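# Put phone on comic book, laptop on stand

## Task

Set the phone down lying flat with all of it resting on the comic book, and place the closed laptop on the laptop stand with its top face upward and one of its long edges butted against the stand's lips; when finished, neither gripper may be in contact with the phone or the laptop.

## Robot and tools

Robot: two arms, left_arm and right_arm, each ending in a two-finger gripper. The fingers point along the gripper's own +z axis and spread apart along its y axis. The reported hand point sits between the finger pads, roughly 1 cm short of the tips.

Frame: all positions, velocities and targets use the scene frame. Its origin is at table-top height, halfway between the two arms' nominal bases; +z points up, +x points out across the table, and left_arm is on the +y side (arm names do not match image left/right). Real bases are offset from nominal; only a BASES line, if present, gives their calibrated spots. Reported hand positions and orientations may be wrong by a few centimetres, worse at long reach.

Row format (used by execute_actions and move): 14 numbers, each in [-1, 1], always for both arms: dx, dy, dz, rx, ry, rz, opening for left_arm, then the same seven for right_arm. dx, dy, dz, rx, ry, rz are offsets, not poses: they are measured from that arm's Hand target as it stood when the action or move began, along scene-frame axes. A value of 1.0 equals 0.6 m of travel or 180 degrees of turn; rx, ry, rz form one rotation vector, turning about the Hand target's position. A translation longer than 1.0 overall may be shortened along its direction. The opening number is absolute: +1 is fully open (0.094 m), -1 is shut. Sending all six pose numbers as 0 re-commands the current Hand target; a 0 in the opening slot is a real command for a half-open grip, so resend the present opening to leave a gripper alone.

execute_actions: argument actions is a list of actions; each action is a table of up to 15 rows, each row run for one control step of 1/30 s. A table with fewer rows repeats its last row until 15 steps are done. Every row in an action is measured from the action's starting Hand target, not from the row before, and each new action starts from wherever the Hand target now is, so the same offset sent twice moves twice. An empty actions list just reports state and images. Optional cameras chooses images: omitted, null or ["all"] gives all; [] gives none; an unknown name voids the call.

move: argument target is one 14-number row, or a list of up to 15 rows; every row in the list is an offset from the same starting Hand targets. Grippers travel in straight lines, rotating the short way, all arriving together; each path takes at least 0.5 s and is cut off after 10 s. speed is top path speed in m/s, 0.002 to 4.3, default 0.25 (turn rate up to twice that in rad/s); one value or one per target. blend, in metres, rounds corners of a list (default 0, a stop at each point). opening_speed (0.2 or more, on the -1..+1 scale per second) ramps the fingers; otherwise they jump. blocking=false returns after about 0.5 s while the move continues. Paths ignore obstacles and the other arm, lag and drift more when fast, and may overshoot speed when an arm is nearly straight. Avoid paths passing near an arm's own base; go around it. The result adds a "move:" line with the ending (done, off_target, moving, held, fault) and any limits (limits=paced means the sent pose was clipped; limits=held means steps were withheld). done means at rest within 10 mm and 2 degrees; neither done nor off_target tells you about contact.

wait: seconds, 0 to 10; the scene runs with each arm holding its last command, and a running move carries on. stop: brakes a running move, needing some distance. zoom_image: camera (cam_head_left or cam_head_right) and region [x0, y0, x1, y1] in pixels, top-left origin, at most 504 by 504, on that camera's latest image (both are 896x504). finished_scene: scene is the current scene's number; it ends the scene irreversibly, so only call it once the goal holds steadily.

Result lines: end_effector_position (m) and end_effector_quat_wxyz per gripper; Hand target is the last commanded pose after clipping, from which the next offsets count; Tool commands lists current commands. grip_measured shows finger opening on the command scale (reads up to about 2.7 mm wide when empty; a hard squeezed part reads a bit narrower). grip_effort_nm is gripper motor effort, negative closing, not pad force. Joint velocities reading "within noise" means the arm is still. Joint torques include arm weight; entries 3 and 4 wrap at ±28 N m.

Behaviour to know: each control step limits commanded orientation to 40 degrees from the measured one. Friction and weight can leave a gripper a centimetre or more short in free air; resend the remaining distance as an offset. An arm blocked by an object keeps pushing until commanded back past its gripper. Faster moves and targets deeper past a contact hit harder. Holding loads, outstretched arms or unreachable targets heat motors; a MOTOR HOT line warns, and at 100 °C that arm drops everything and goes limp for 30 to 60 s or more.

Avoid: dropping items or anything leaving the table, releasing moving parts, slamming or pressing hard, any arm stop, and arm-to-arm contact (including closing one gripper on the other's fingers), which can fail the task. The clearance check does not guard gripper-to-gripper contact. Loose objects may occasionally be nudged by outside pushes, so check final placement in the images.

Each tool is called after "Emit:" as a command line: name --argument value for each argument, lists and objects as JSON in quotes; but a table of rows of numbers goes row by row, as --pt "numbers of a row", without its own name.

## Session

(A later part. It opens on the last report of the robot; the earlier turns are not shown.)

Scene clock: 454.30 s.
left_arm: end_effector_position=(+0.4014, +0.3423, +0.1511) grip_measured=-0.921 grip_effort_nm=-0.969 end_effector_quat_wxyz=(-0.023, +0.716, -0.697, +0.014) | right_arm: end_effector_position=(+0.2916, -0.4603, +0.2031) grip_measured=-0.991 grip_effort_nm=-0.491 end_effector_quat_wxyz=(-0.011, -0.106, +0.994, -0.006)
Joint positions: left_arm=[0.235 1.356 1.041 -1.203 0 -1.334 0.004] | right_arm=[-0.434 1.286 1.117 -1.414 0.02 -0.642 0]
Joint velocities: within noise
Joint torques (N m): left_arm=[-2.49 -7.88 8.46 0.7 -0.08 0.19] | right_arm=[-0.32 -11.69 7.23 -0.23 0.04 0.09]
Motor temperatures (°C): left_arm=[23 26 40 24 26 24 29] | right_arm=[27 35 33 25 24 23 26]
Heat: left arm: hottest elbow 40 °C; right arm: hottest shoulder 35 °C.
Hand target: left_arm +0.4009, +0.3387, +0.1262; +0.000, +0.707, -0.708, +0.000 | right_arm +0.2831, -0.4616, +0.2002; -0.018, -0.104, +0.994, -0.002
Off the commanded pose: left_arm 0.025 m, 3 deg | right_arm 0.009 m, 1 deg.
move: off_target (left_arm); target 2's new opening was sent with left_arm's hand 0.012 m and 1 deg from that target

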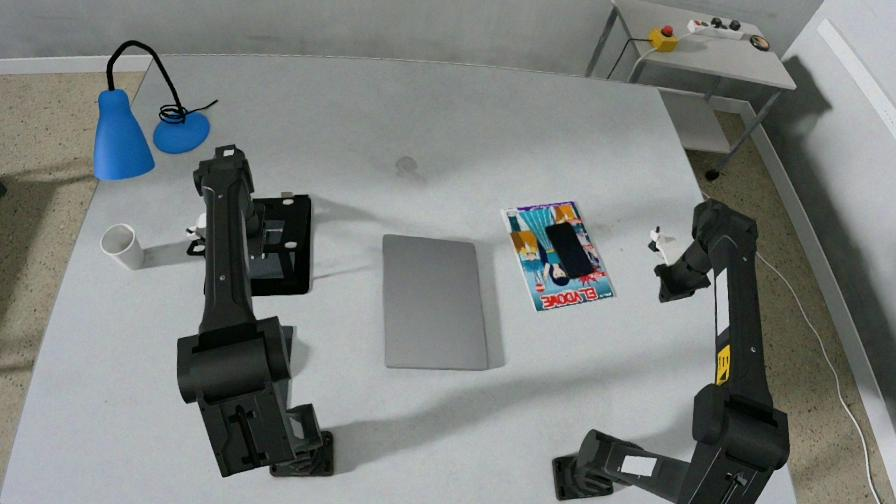

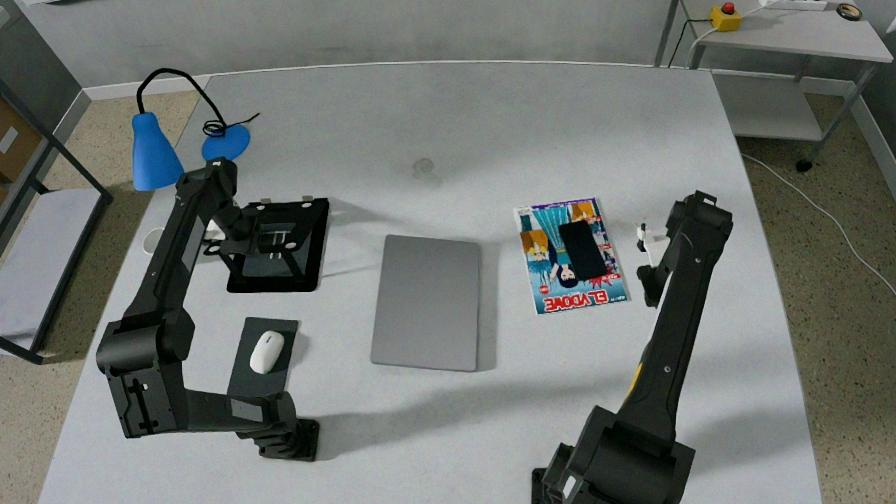

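Emit:
move --target '[0,-0.1,0.045,0,0,0,-1, 0,0,0,0,0,0,-1]' --speed 0.1

Emit:
zoom_image --camera "cam_head_right" --region '[190, 160, 340, 310]'

Scene clock: 459.13 s.
left_arm: end_effector_position=(+0.4026, +0.2906, +0.1537) grip_measured=-0.981 grip_effort_nm=-0.999 end_effector_quat_wxyz=(-0.014, +0.712, -0.702, +0.003) | right_arm: end_effector_position=(+0.2916, -0.4603, +0.2031) grip_measured=-0.991 grip_effort_nm=-0.496 end_effector_quat_wxyz=(-0.011, -0.106, +0.994, -0.006)
Joint positions: left_arm=[0.094 1.348 1.041 -1.238 -0.014 -1.463 0.001] | right_arm=[-0.434 1.286 1.117 -1.414 0.02 -0.642 0]
Joint velocities: within noise
Joint torques (N m): left_arm=[-4.01 -10.81 10.52 -0.49 0.39 -0.07] | right_arm=[-0.44 -11.63 7.23 -0.24 0.04 0.09]
Motor temperatures (°C): left_arm=[23 26 39 24 26 24 29] | right_arm=[27 35 33 25 24 23 26]
Heat: left arm: hottest elbow 39 °C; right arm: hottest shoulder 35 °C.
Hand target: left_arm +0.4009, +0.2788, +0.1532; +0.000, +0.707, -0.708, +0.000 | right_arm +0.2831, -0.4616, +0.2002; -0.018, -0.104, +0.994, -0.002
Off the commanded pose: left_arm 0.012 m, 2 deg | right_arm 0.009 m, 1 deg.
move: off_target (left_arm)

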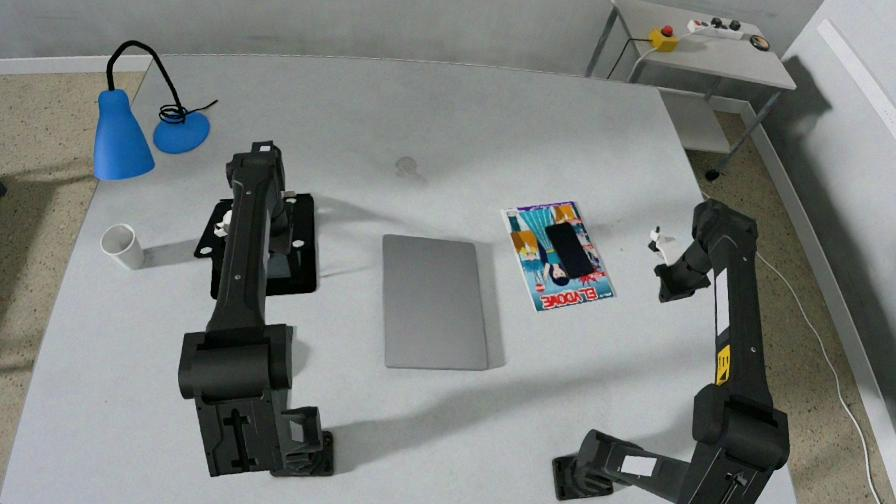

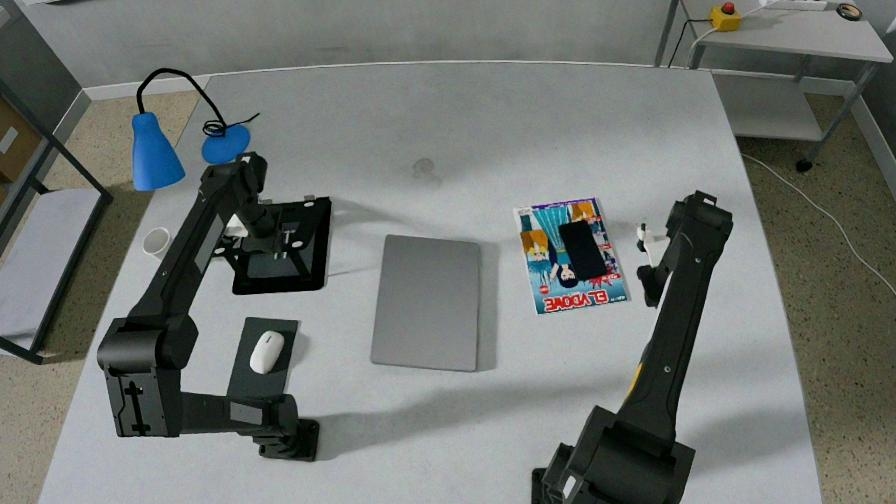

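Scaled by 3.360.

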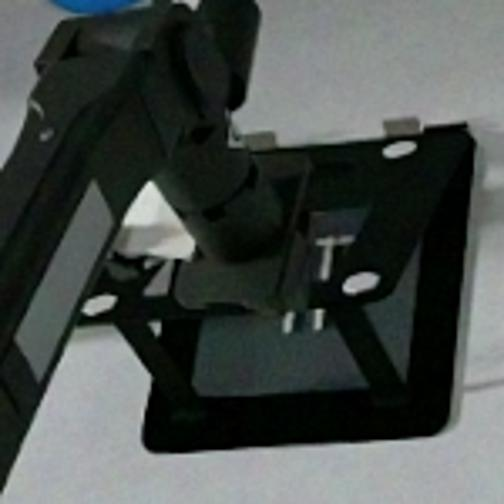

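Emit:
move --pt "0 0 0.25 0 0 0 -1 0 0 0 0 0 0 -1" --pt "0.2 0.54 0.25 0 0 0 -1 0 0 0 0 0 0 -1" --pt "0.2 0.54 0.0 0 0 0 -1 0 0 0 0 0 0 -1" --speed 0.3

Emit:
zoom_image --camera "cam_head_left" --region '[90, 150, 340, 310]'

Emit:
zoom_image --camera "cam_head_right" --region '[120, 150, 370, 310]'

Scene clock: 471.00 s.
left_arm: end_effector_position=(+0.5154, +0.5973, +0.1899) grip_measured=-0.981 grip_effort_nm=-1.009 end_effector_quat_wxyz=(-0.013, +0.708, -0.706, +0.002) | right_arm: end_effector_position=(+0.2916, -0.4603, +0.2031) grip_measured=-0.991 grip_effort_nm=-0.491 end_effector_quat_wxyz=(-0.011, -0.106, +0.994, -0.006)
Joint positions: left_arm=[0.603 1.914 1.839 -1.47 -0.001 -0.942 0.001] | right_arm=[-0.434 1.286 1.117 -1.414 0.02 -0.642 0]
Joint velocities: within noise
Joint torques (N m): left_arm=[-0.91 -17.44 8.32 2.11 -0.06 0.07] | right_arm=[-0.44 -11.63 7.24 -0.21 0.04 0.1]
Motor temperatures (°C): left_arm=[23 26 39 24 27 24 29] | right_arm=[27 34 33 25 24 23 26]
Heat: left arm: hottest elbow 39 °C; right arm: hottest shoulder 34 °C.
Hand target: left_arm +0.5211, +0.6028, +0.1533; +0.000, +0.707, -0.708, +0.000 | right_arm +0.2831, -0.4616, +0.2002; -0.018, -0.104, +0.994, -0.002
Off the commanded pose: left_arm 0.038 m, 2 deg | right_arm 0.009 m, 1 deg.
move: off_target (left_arm)

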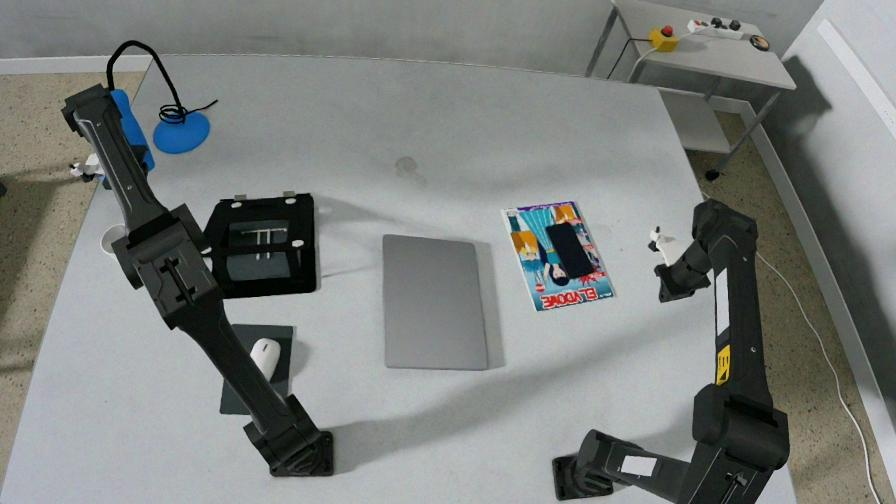

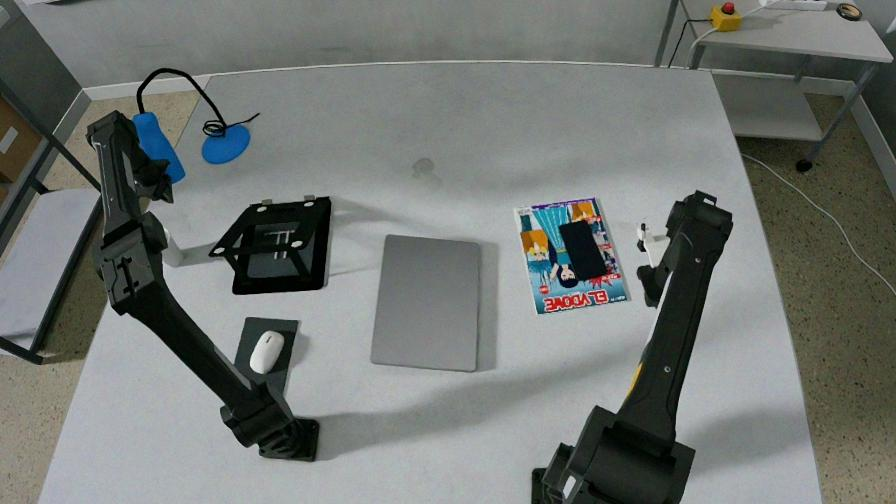

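Scaled by 2.016.

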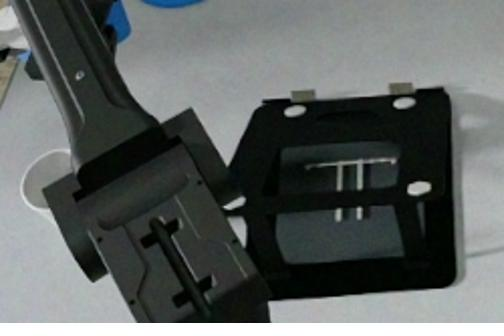

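Scaled by 2.016.

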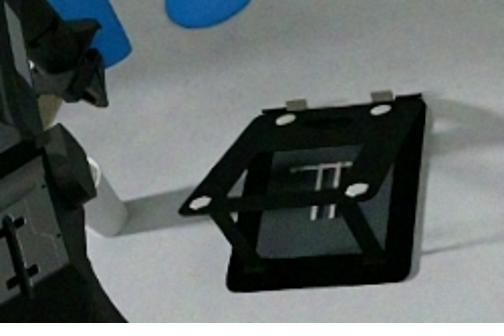

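Emit:
move --pt "0.02 -0.03 0.0 0 0 0 -1 0 0 0 0 0 0 -1" --pt "0.02 -0.03 -0.22 0 0 0 -1 0 0 0 0 0 0 -1" --speed 0.2

Emit:
zoom_image --camera "cam_head_left" --region '[90, 150, 340, 310]'

Emit:
zoom_image --camera "cam_head_right" --region '[120, 150, 370, 310]'

Scene clock: 489.73 s.
left_arm: end_effector_position=(+0.5233, +0.5973, +0.1643) grip_measured=-0.981 grip_effort_nm=-1.009 end_effector_quat_wxyz=(-0.105, +0.710, -0.696, +0.015) | right_arm: end_effector_position=(+0.2916, -0.4603, +0.2031) grip_measured=-0.991 grip_effort_nm=-0.491 end_effector_quat_wxyz=(-0.011, -0.106, +0.994, -0.006)
Joint positions: left_arm=[0.594 1.82 1.62 -1.159 -0.007 -0.968 0.001] | right_arm=[-0.434 1.286 1.117 -1.414 0.02 -0.642 0]
Joint velocities: within noise
Joint torques (N m): left_arm=[-3.49 -4.54 4.44 1.99 0.11 0.01] | right_arm=[-0.32 -11.58 7.24 -0.23 0.05 0.09]
Motor temperatures (°C): left_arm=[23 26 37 24 26 24 30] | right_arm=[27 34 33 25 24 23 26]
Heat: left arm: hottest elbow 37 °C; right arm: hottest shoulder 34 °C.
Hand target: left_arm +0.5330, +0.5848, +0.0212; +0.000, +0.707, -0.708, +0.000 | right_arm +0.2831, -0.4616, +0.2002; -0.018, -0.104, +0.994, -0.002
Off the commanded pose: left_arm 0.144 m, 12 deg | right_arm 0.009 m, 1 deg.
move: off_target (left_arm)

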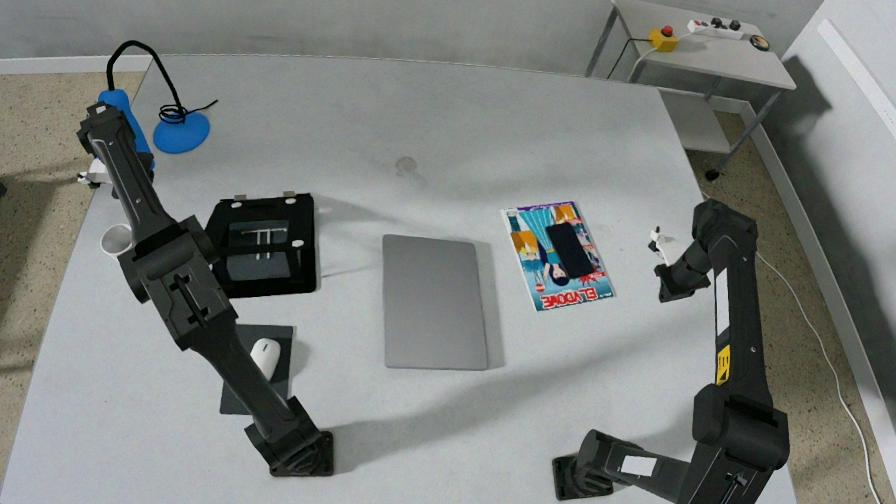

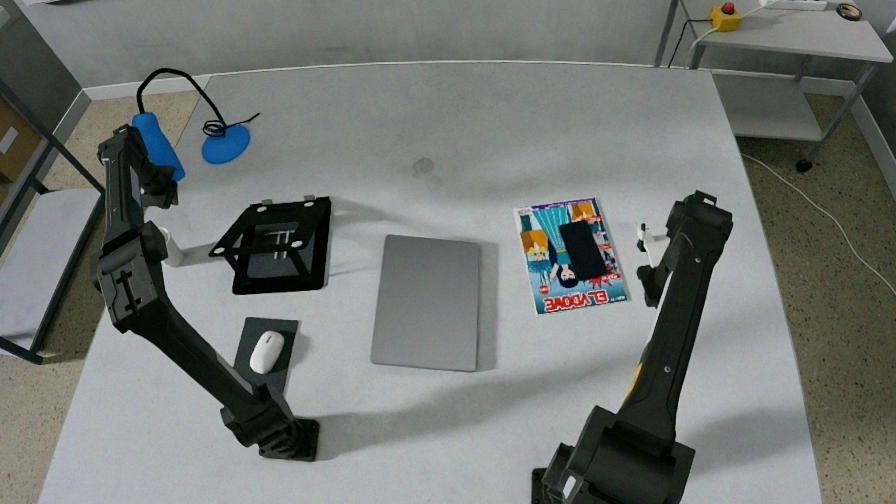

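Scaled by 2.016.

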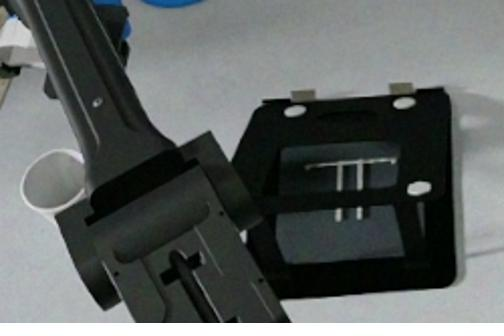

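Scaled by 2.016.

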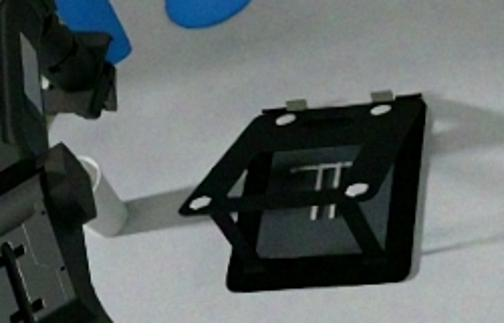

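Emit:
move --pt "0 0.0 0.3 0 0 0 -1 0 0 0 0 0 0 -1" --pt "-0.2 -0.3 0.4 0 0 0 -1 0 0 0 0 0 0 -1" --speed 0.2

Emit:
zoom_image --camera "cam_head_left" --region '[60, 30, 310, 260]'

Emit:
zoom_image --camera "cam_head_right" --region '[90, 50, 340, 280]'

Scene clock: 495.97 s.
left_arm: end_effector_position=(+0.4172, +0.4114, +0.2602) grip_measured=-0.981 grip_effort_nm=-0.989 end_effector_quat_wxyz=(-0.004, +0.707, -0.707, +0.001) | right_arm: end_effector_position=(+0.2916, -0.4603, +0.2031) grip_measured=-0.991 grip_effort_nm=-0.491 end_effector_quat_wxyz=(-0.011, -0.106, +0.994, -0.006)
Joint positions: left_arm=[0.384 1.435 1.412 -1.54 0 -1.159 0.001] | right_arm=[-0.434 1.286 1.117 -1.414 0.02 -0.642 0]
Joint velocities: within noise
Joint torques (N m): left_arm=[-2.49 -14.92 9.65 -0.01 -0.11 -0.04] | right_arm=[-0.38 -11.58 7.23 -0.23 0.05 0.09]
Motor temperatures (°C): left_arm=[23 26 37 24 26 24 30] | right_arm=[27 34 33 25 24 23 26]
Heat: left arm: hottest elbow 37 °C; right arm: hottest shoulder 34 °C.
Hand target: left_arm +0.4129, +0.4048, +0.2612; +0.000, +0.707, -0.707, +0.000 | right_arm +0.2831, -0.4616, +0.2002; -0.018, -0.104, +0.994, -0.002
Off the commanded pose: left_arm 0.008 m, 0 deg | right_arm 0.009 m, 1 deg.
move: done

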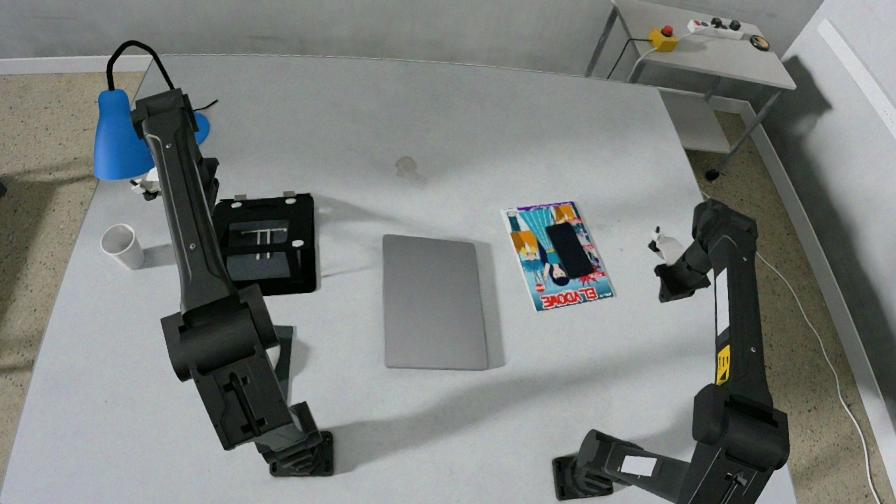

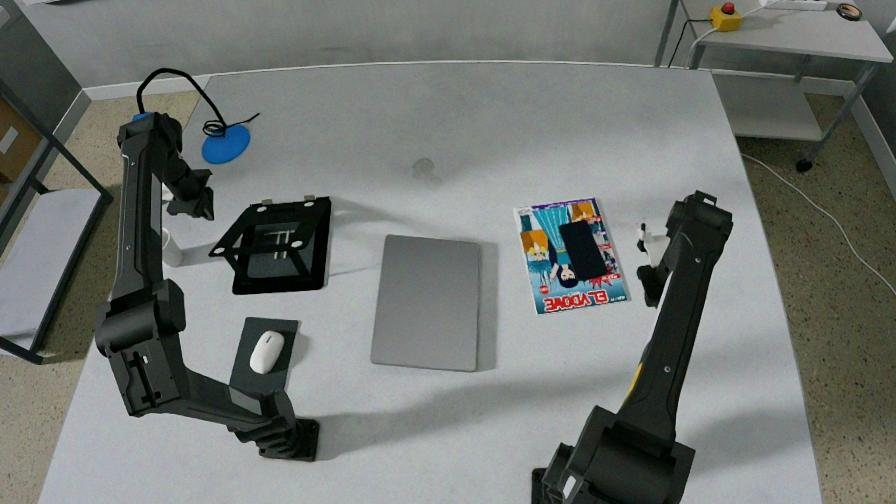

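Scaled by 2.016.

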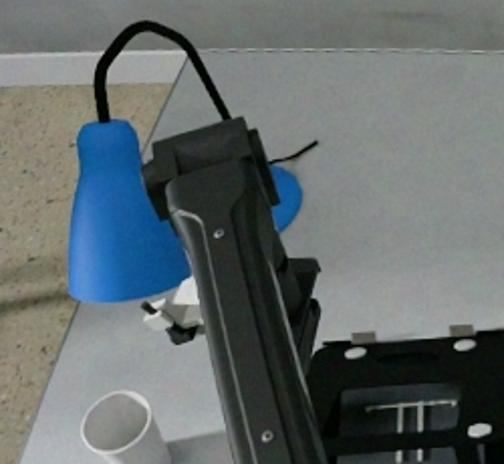

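Scaled by 2.016.

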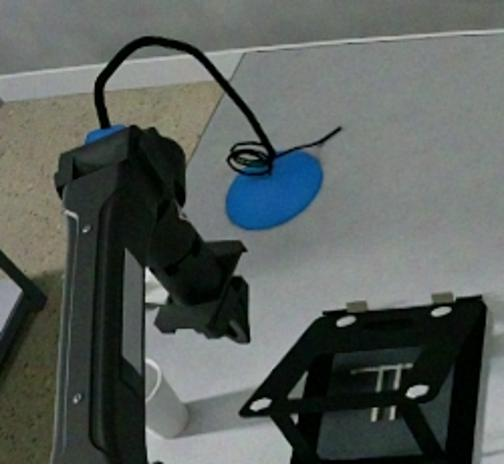

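Emit:
move --pt "0.07 -0.1 0.0 0 0 -0.5 0.6 0 0 0 0 0 0 -1" --pt "0.07 -0.1 -0.09 0 0 -0.5 0.6 0 0 0 0 0 0 -1" --speed 0.3

Emit:
zoom_image --camera "cam_head_left" --region '[190, 160, 340, 310]'

Emit:
zoom_image --camera "cam_head_right" --region '[190, 160, 340, 310]'

Scene clock: 516.63 s.
left_arm: end_effector_position=(+0.4523, +0.3499, +0.2109) grip_measured=+0.598 grip_effort_nm=0.125 end_effector_quat_wxyz=(-0.002, -0.010, +1.000, +0.000) | right_arm: end_effector_position=(+0.2916, -0.4603, +0.2031) grip_measured=-0.991 grip_effort_nm=-0.491 end_effector_quat_wxyz=(-0.011, -0.106, +0.994, -0.006)
Joint positions: left_arm=[0.221 1.488 1.339 -1.425 -0.001 0.229 0.075] | right_arm=[-0.434 1.286 1.117 -1.414 0.02 -0.642 0]
Joint velocities: within noise
Joint torques (N m): left_arm=[-2.08 -13.51 9.77 0.65 0.03 0.08] | right_arm=[-0.38 -11.63 7.21 -0.21 0.04 0.08]
Motor temperatures (°C): left_arm=[23 27 36 24 26 24 29] | right_arm=[27 34 34 25 24 23 26]
Heat: left arm: hottest elbow 36 °C; right arm: hottest shoulder 34 °C.
Hand target: left_arm +0.4550, +0.3448, +0.2073; +0.000, +0.001, +1.000, +0.000 | right_arm +0.2831, -0.4616, +0.2002; -0.018, -0.104, +0.994, -0.002
Off the commanded pose: left_arm 0.007 m, 1 deg | right_arm 0.009 m, 1 deg.
move: done

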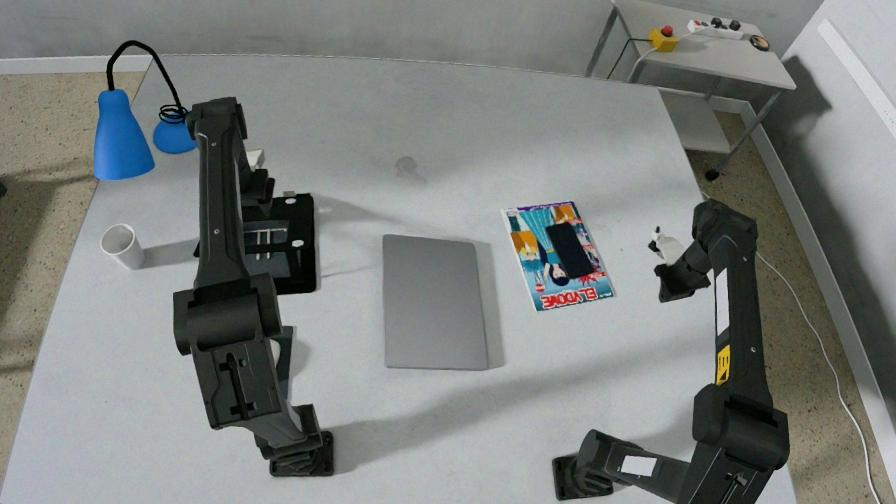

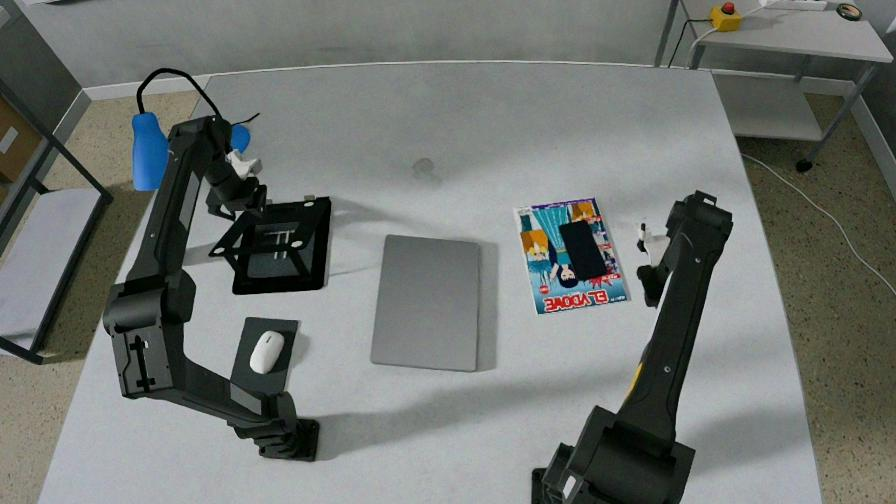

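Scaled by 3.360.

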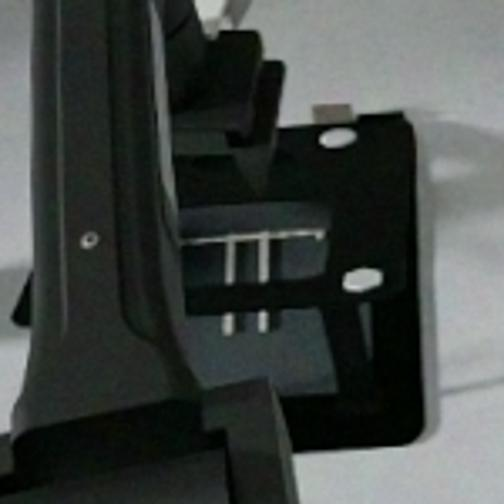

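Scaled by 3.360.

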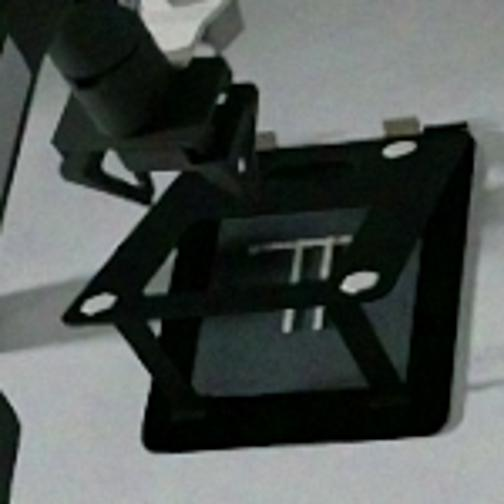

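Emit:
move --pt "0.01 -0.005 0.0 0 0 0 0.4 0 0 0 0 0 0 -1" --pt "0.01 -0.005 -0.14 0 0 0 0.4 0 0 0 0 0 0 -1" --speed 0.15

Emit:
zoom_image --camera "cam_head_left" --region '[190, 160, 340, 310]'

Emit:
zoom_image --camera "cam_head_right" --region '[190, 160, 340, 310]'

Scene clock: 522.90 s.
left_arm: end_effector_position=(+0.4589, +0.3478, +0.1275) grip_measured=+0.402 grip_effort_nm=-0.085 end_effector_quat_wxyz=(-0.001, -0.006, +1.000, +0.000) | right_arm: end_effector_position=(+0.2916, -0.4603, +0.2031) grip_measured=-0.991 grip_effort_nm=-0.491 end_effector_quat_wxyz=(-0.011, -0.106, +0.994, -0.006)
Joint positions: left_arm=[0.212 1.557 1.191 -1.206 -0.001 0.23 0.066] | right_arm=[-0.434 1.286 1.117 -1.414 0.02 -0.642 0]
Joint velocities: within noise
Joint torques (N m): left_arm=[-2.55 -14.27 9.25 0.83 0.04 -0.07] | right_arm=[-0.44 -11.69 7.23 -0.23 0.04 0.09]
Motor temperatures (°C): left_arm=[23 27 36 24 26 24 29] | right_arm=[27 34 34 25 24 23 26]
Heat: left arm: hottest elbow 36 °C; right arm: hottest shoulder 34 °C.
Hand target: left_arm +0.4610, +0.3418, +0.1234; +0.000, +0.001, +1.000, +0.000 | right_arm +0.2831, -0.4616, +0.2002; -0.018, -0.104, +0.994, -0.002
Off the commanded pose: left_arm 0.008 m, 1 deg | right_arm 0.009 m, 1 deg.
move: done

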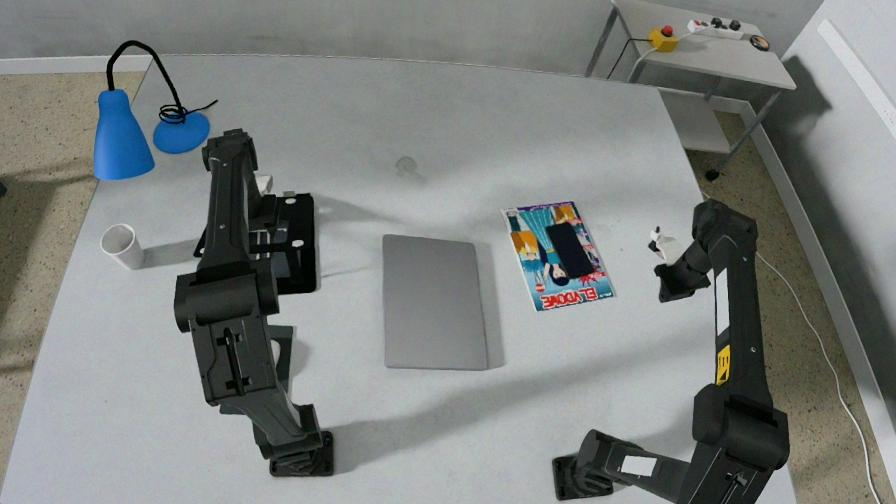

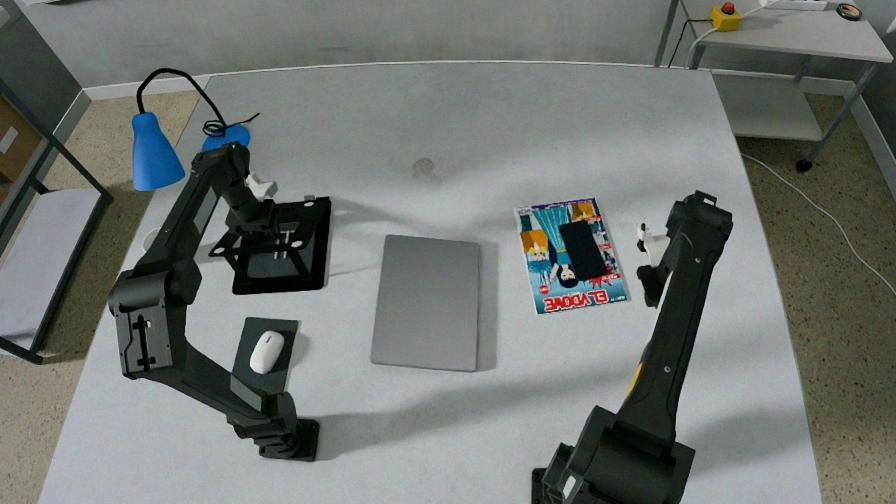

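Scaled by 3.360.

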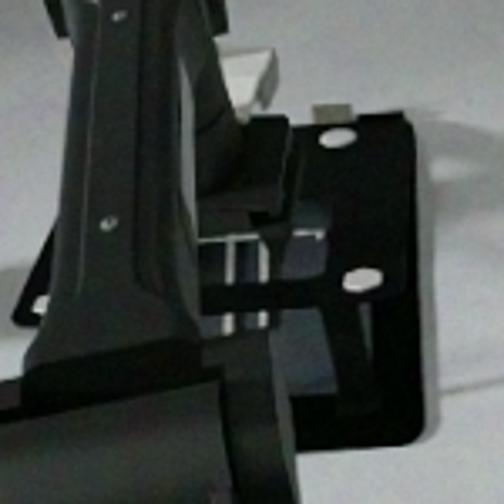

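Scaled by 3.360.

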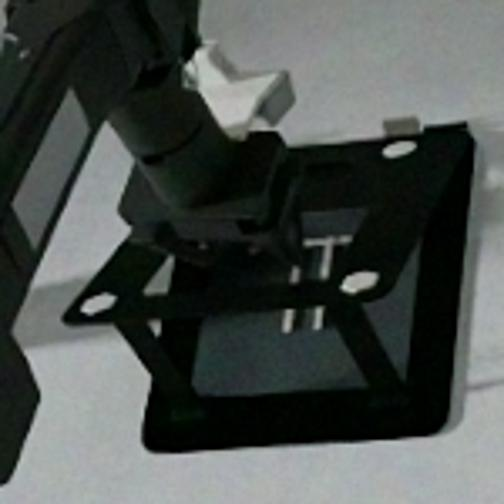

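Emit:
move --pt "0.028 -0.005 0.0 0 0 0 0.4 0 0 0 0 0 0 -1" --pt "0.028 -0.005 -0.068 0 0 0 0.4 0 0 0 0 0 0 -1" --speed 0.1

Emit:
zoom_image --camera "cam_head_left" --region '[190, 160, 340, 310]'

Emit:
zoom_image --camera "cam_head_right" --region '[190, 160, 340, 310]'

Scene clock: 528.27 s.
left_arm: end_effector_position=(+0.4771, +0.3447, +0.0894) grip_measured=+0.402 grip_effort_nm=-0.085 end_effector_quat_wxyz=(+0.002, -0.002, +1.000, +0.001) | right_arm: end_effector_position=(+0.2916, -0.4603, +0.2031) grip_measured=-0.991 grip_effort_nm=-0.491 end_effector_quat_wxyz=(-0.011, -0.106, +0.994, -0.006)
Joint positions: left_arm=[0.196 1.635 1.178 -1.108 -0.001 0.222 0.066] | right_arm=[-0.434 1.286 1.117 -1.414 0.02 -0.642 0]
Joint velocities: within noise
Joint torques (N m): left_arm=[-3.25 -14.8 8.72 0.75 0.04 -0.11] | right_arm=[-0.38 -11.58 7.24 -0.23 0.05 0.09]
Motor temperatures (°C): left_arm=[23 27 36 24 26 24 29] | right_arm=[27 34 34 25 24 23 26]
Heat: left arm: hottest elbow 36 °C; right arm: hottest shoulder 34 °C.
Hand target: left_arm +0.4777, +0.3388, +0.0823; +0.000, +0.000, +1.000, +0.000 | right_arm +0.2831, -0.4616, +0.2002; -0.018, -0.104, +0.994, -0.002
Off the commanded pose: left_arm 0.009 m, 0 deg | right_arm 0.009 m, 1 deg.
move: done

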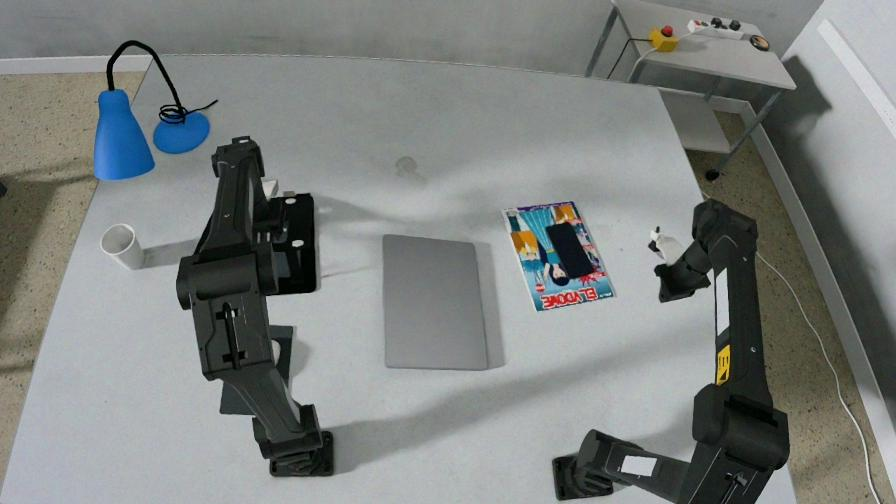

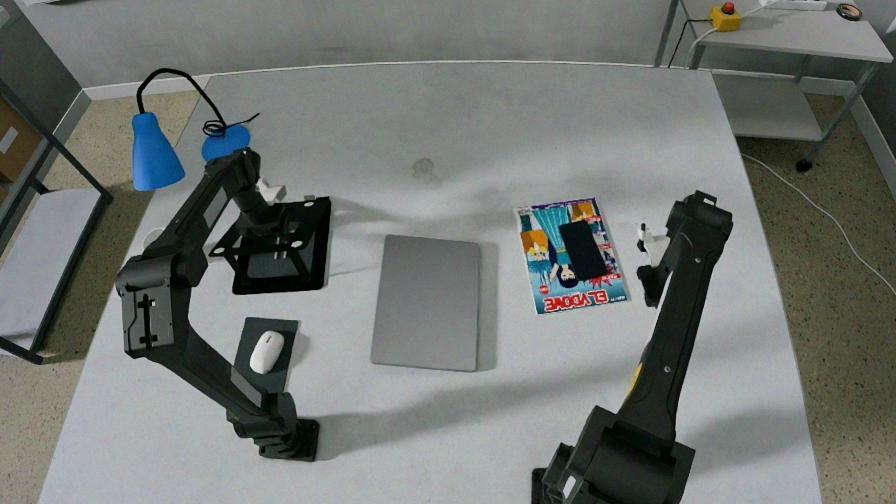

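Scaled by 3.360.

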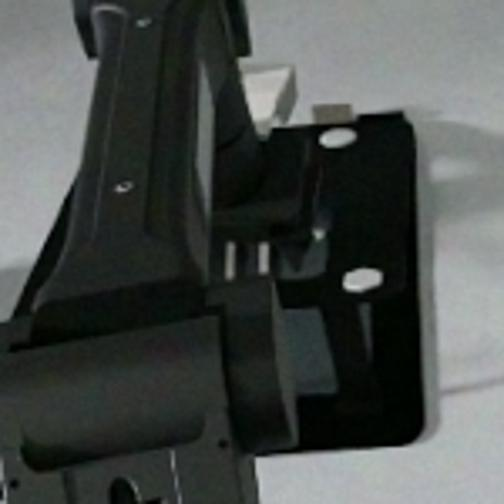

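Scaled by 3.360.

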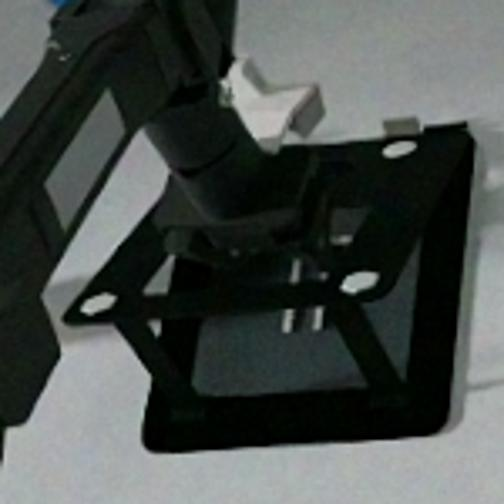

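Emit:
move --pt "-0.01 -0.01 0.0 0 0 -0.35 0.4 0 0 0 0 0 0 -1" --speed 0.2

Emit:
zoom_image --camera "cam_head_right" --region '[190, 160, 340, 310]'

Scene clock: 534.23 s.
left_arm: end_effector_position=(+0.4804, +0.3383, +0.0873) grip_measured=+0.402 grip_effort_nm=-0.066 end_effector_quat_wxyz=(+0.006, +0.515, +0.857, +0.006) | right_arm: end_effector_position=(+0.2916, -0.4603, +0.2031) grip_measured=-0.991 grip_effort_nm=-0.491 end_effector_quat_wxyz=(-0.011, -0.106, +0.994, -0.006)
Joint positions: left_arm=[0.182 1.635 1.171 -1.09 0.001 1.292 0.066] | right_arm=[-0.434 1.286 1.117 -1.414 0.02 -0.642 0]
Joint velocities: within noise
Joint torques (N m): left_arm=[-1.32 -16.26 7.13 0.23 0 0.1] | right_arm=[-0.38 -11.69 7.21 -0.23 0.04 0.09]
Motor temperatures (°C): left_arm=[23 27 36 24 26 24 29] | right_arm=[27 34 34 25 24 23 26]
Heat: left arm: hottest elbow 36 °C; right arm: hottest shoulder 34 °C.
Hand target: left_arm +0.4718, +0.3328, +0.0824; +0.000, +0.523, +0.852, +0.000 | right_arm +0.2831, -0.4616, +0.2002; -0.018, -0.104, +0.994, -0.002
Off the commanded pose: left_arm 0.011 m, 1 deg | right_arm 0.009 m, 1 deg.
move: off_target (left_arm)

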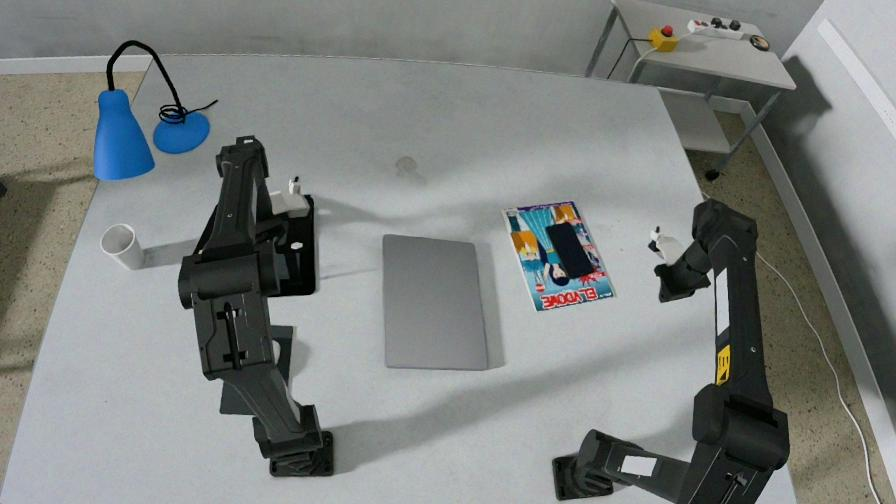

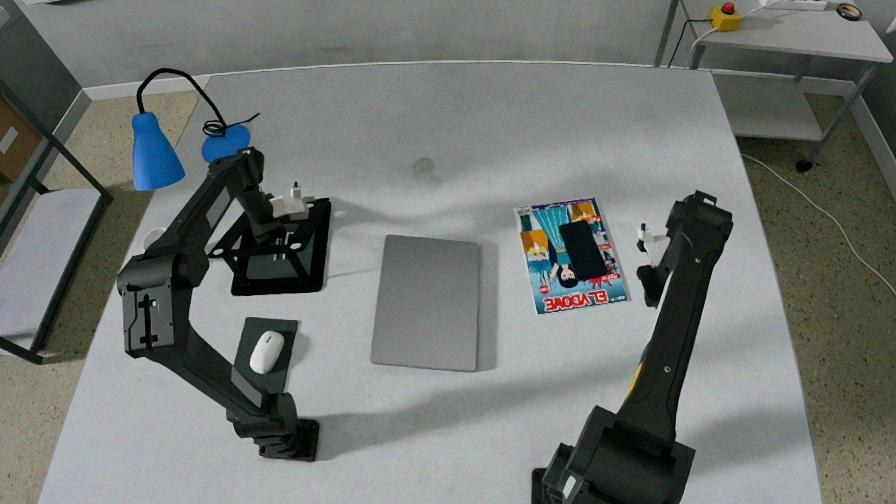

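Scaled by 3.360.

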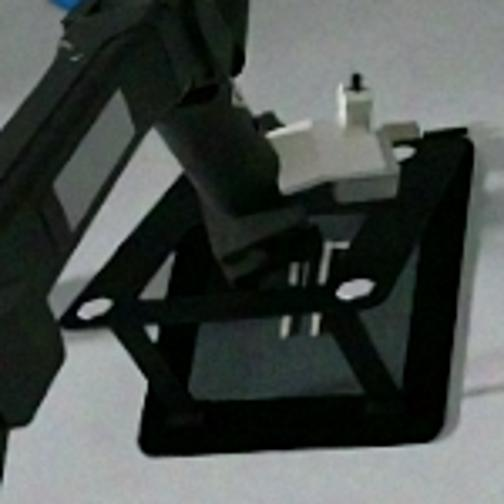

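Emit:
move --pt "0 0 0.0 0 0 0 1.0 0 0 0 0 0 0 -1" --opening_speed 0.5 --cameras '[]'

Emit:
move --pt "-0.02 -0.05 0.0 0 0 -0.23 1.0 0 0 0 0 0 0 -1" --speed 0.15

Emit:
zoom_image --camera "cam_head_right" --region '[190, 160, 340, 310]'

Scene clock: 539.60 s.
left_arm: end_effector_position=(+0.4813, +0.3386, +0.0873) grip_measured=+0.997 grip_effort_nm=0.159 end_effector_quat_wxyz=(+0.008, +0.519, +0.855, +0.007) | right_arm: end_effector_position=(+0.2916, -0.4603, +0.2031) grip_measured=-0.991 grip_effort_nm=-0.491 end_effector_quat_wxyz=(-0.011, -0.106, +0.994, -0.006)
Joint positions: left_arm=[0.182 1.635 1.171 -1.086 0 1.302 0.094] | right_arm=[-0.434 1.286 1.117 -1.414 0.02 -0.642 0]
Joint velocities: within noise
Joint torques (N m): left_arm=[-2.49 -16.15 7.1 0.09 0.02 0.02] | right_arm=[-0.38 -11.75 7.2 -0.25 0.04 0.09]
Motor temperatures (°C): left_arm=[23 27 36 24 26 24 29] | right_arm=[27 34 34 25 24 23 26]
Heat: left arm: hottest elbow 36 °C; right arm: hottest shoulder 34 °C.
Hand target: left_arm +0.4718, +0.3328, +0.0824; +0.000, +0.523, +0.852, +0.000 | right_arm +0.2831, -0.4616, +0.2002; -0.018, -0.104, +0.994, -0.002
Off the commanded pose: left_arm 0.012 m, 1 deg | right_arm 0.009 m, 1 deg.
move: off_target (left_arm)
No camera images: "cameras" was empty.

Scene clock: 542.87 s.
left_arm: end_effector_position=(+0.4682, +0.3081, +0.0830) grip_measured=+0.998 grip_effort_nm=0.144 end_effector_quat_wxyz=(+0.002, +0.782, +0.623, +0.003) | right_arm: end_effector_position=(+0.2916, -0.4603, +0.2031) grip_measured=-0.991 grip_effort_nm=-0.486 end_effector_quat_wxyz=(-0.011, -0.106, +0.994, -0.006)
Joint positions: left_arm=[0.121 1.606 1.121 -1.081 0.001 1.947 0.094] | right_arm=[-0.434 1.286 1.117 -1.414 0.02 -0.642 0]
Joint velocities: within noise
Joint torques (N m): left_arm=[-2.9 -16.15 6.87 0.31 0.04 0.2] | right_arm=[-0.38 -11.63 7.23 -0.23 0.05 0.09]
Motor temperatures (°C): left_arm=[23 27 35 24 26 24 29] | right_arm=[27 34 34 25 24 23 26]
Heat: left arm: hottest elbow 35 °C; right arm: hottest shoulder 34 °C.
Hand target: left_arm +0.4597, +0.3029, +0.0824; +0.000, +0.790, +0.613, +0.000 | right_arm +0.2831, -0.4616, +0.2002; -0.018, -0.104, +0.994, -0.002
Off the commanded pose: left_arm 0.010 m, 2 deg | right_arm 0.009 m, 1 deg.
move: done

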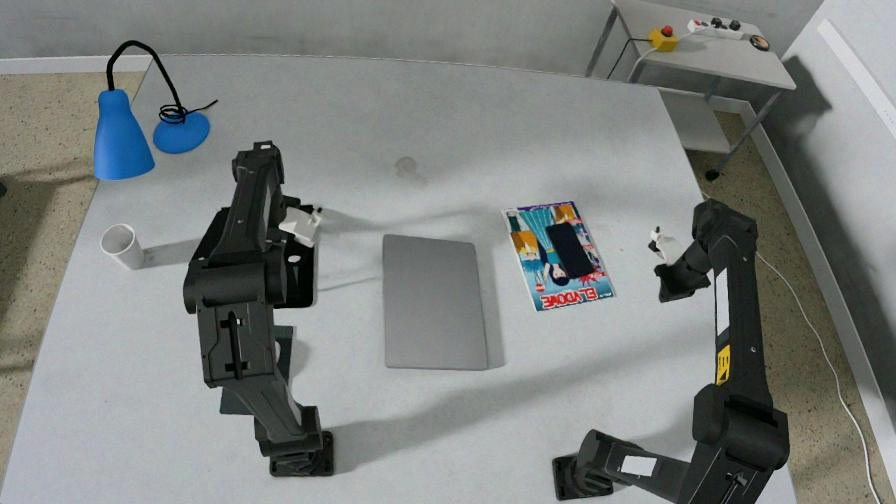

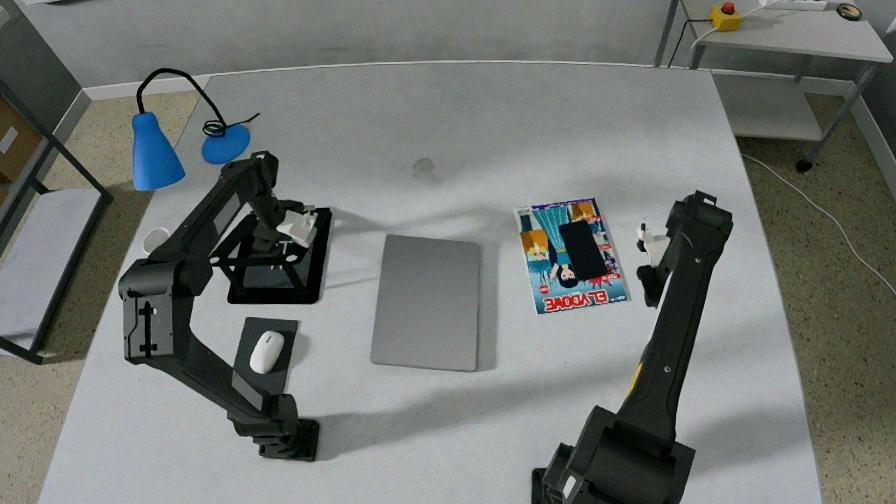

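Scaled by 3.360.

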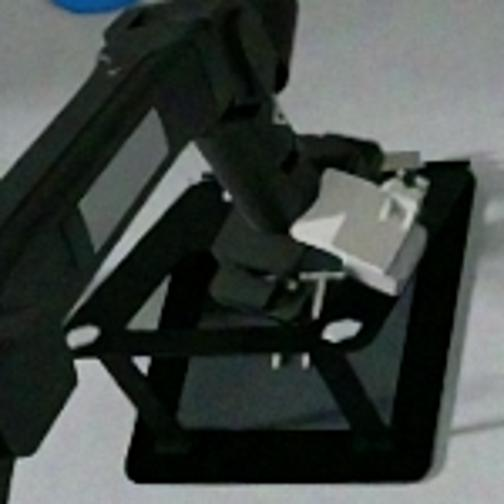

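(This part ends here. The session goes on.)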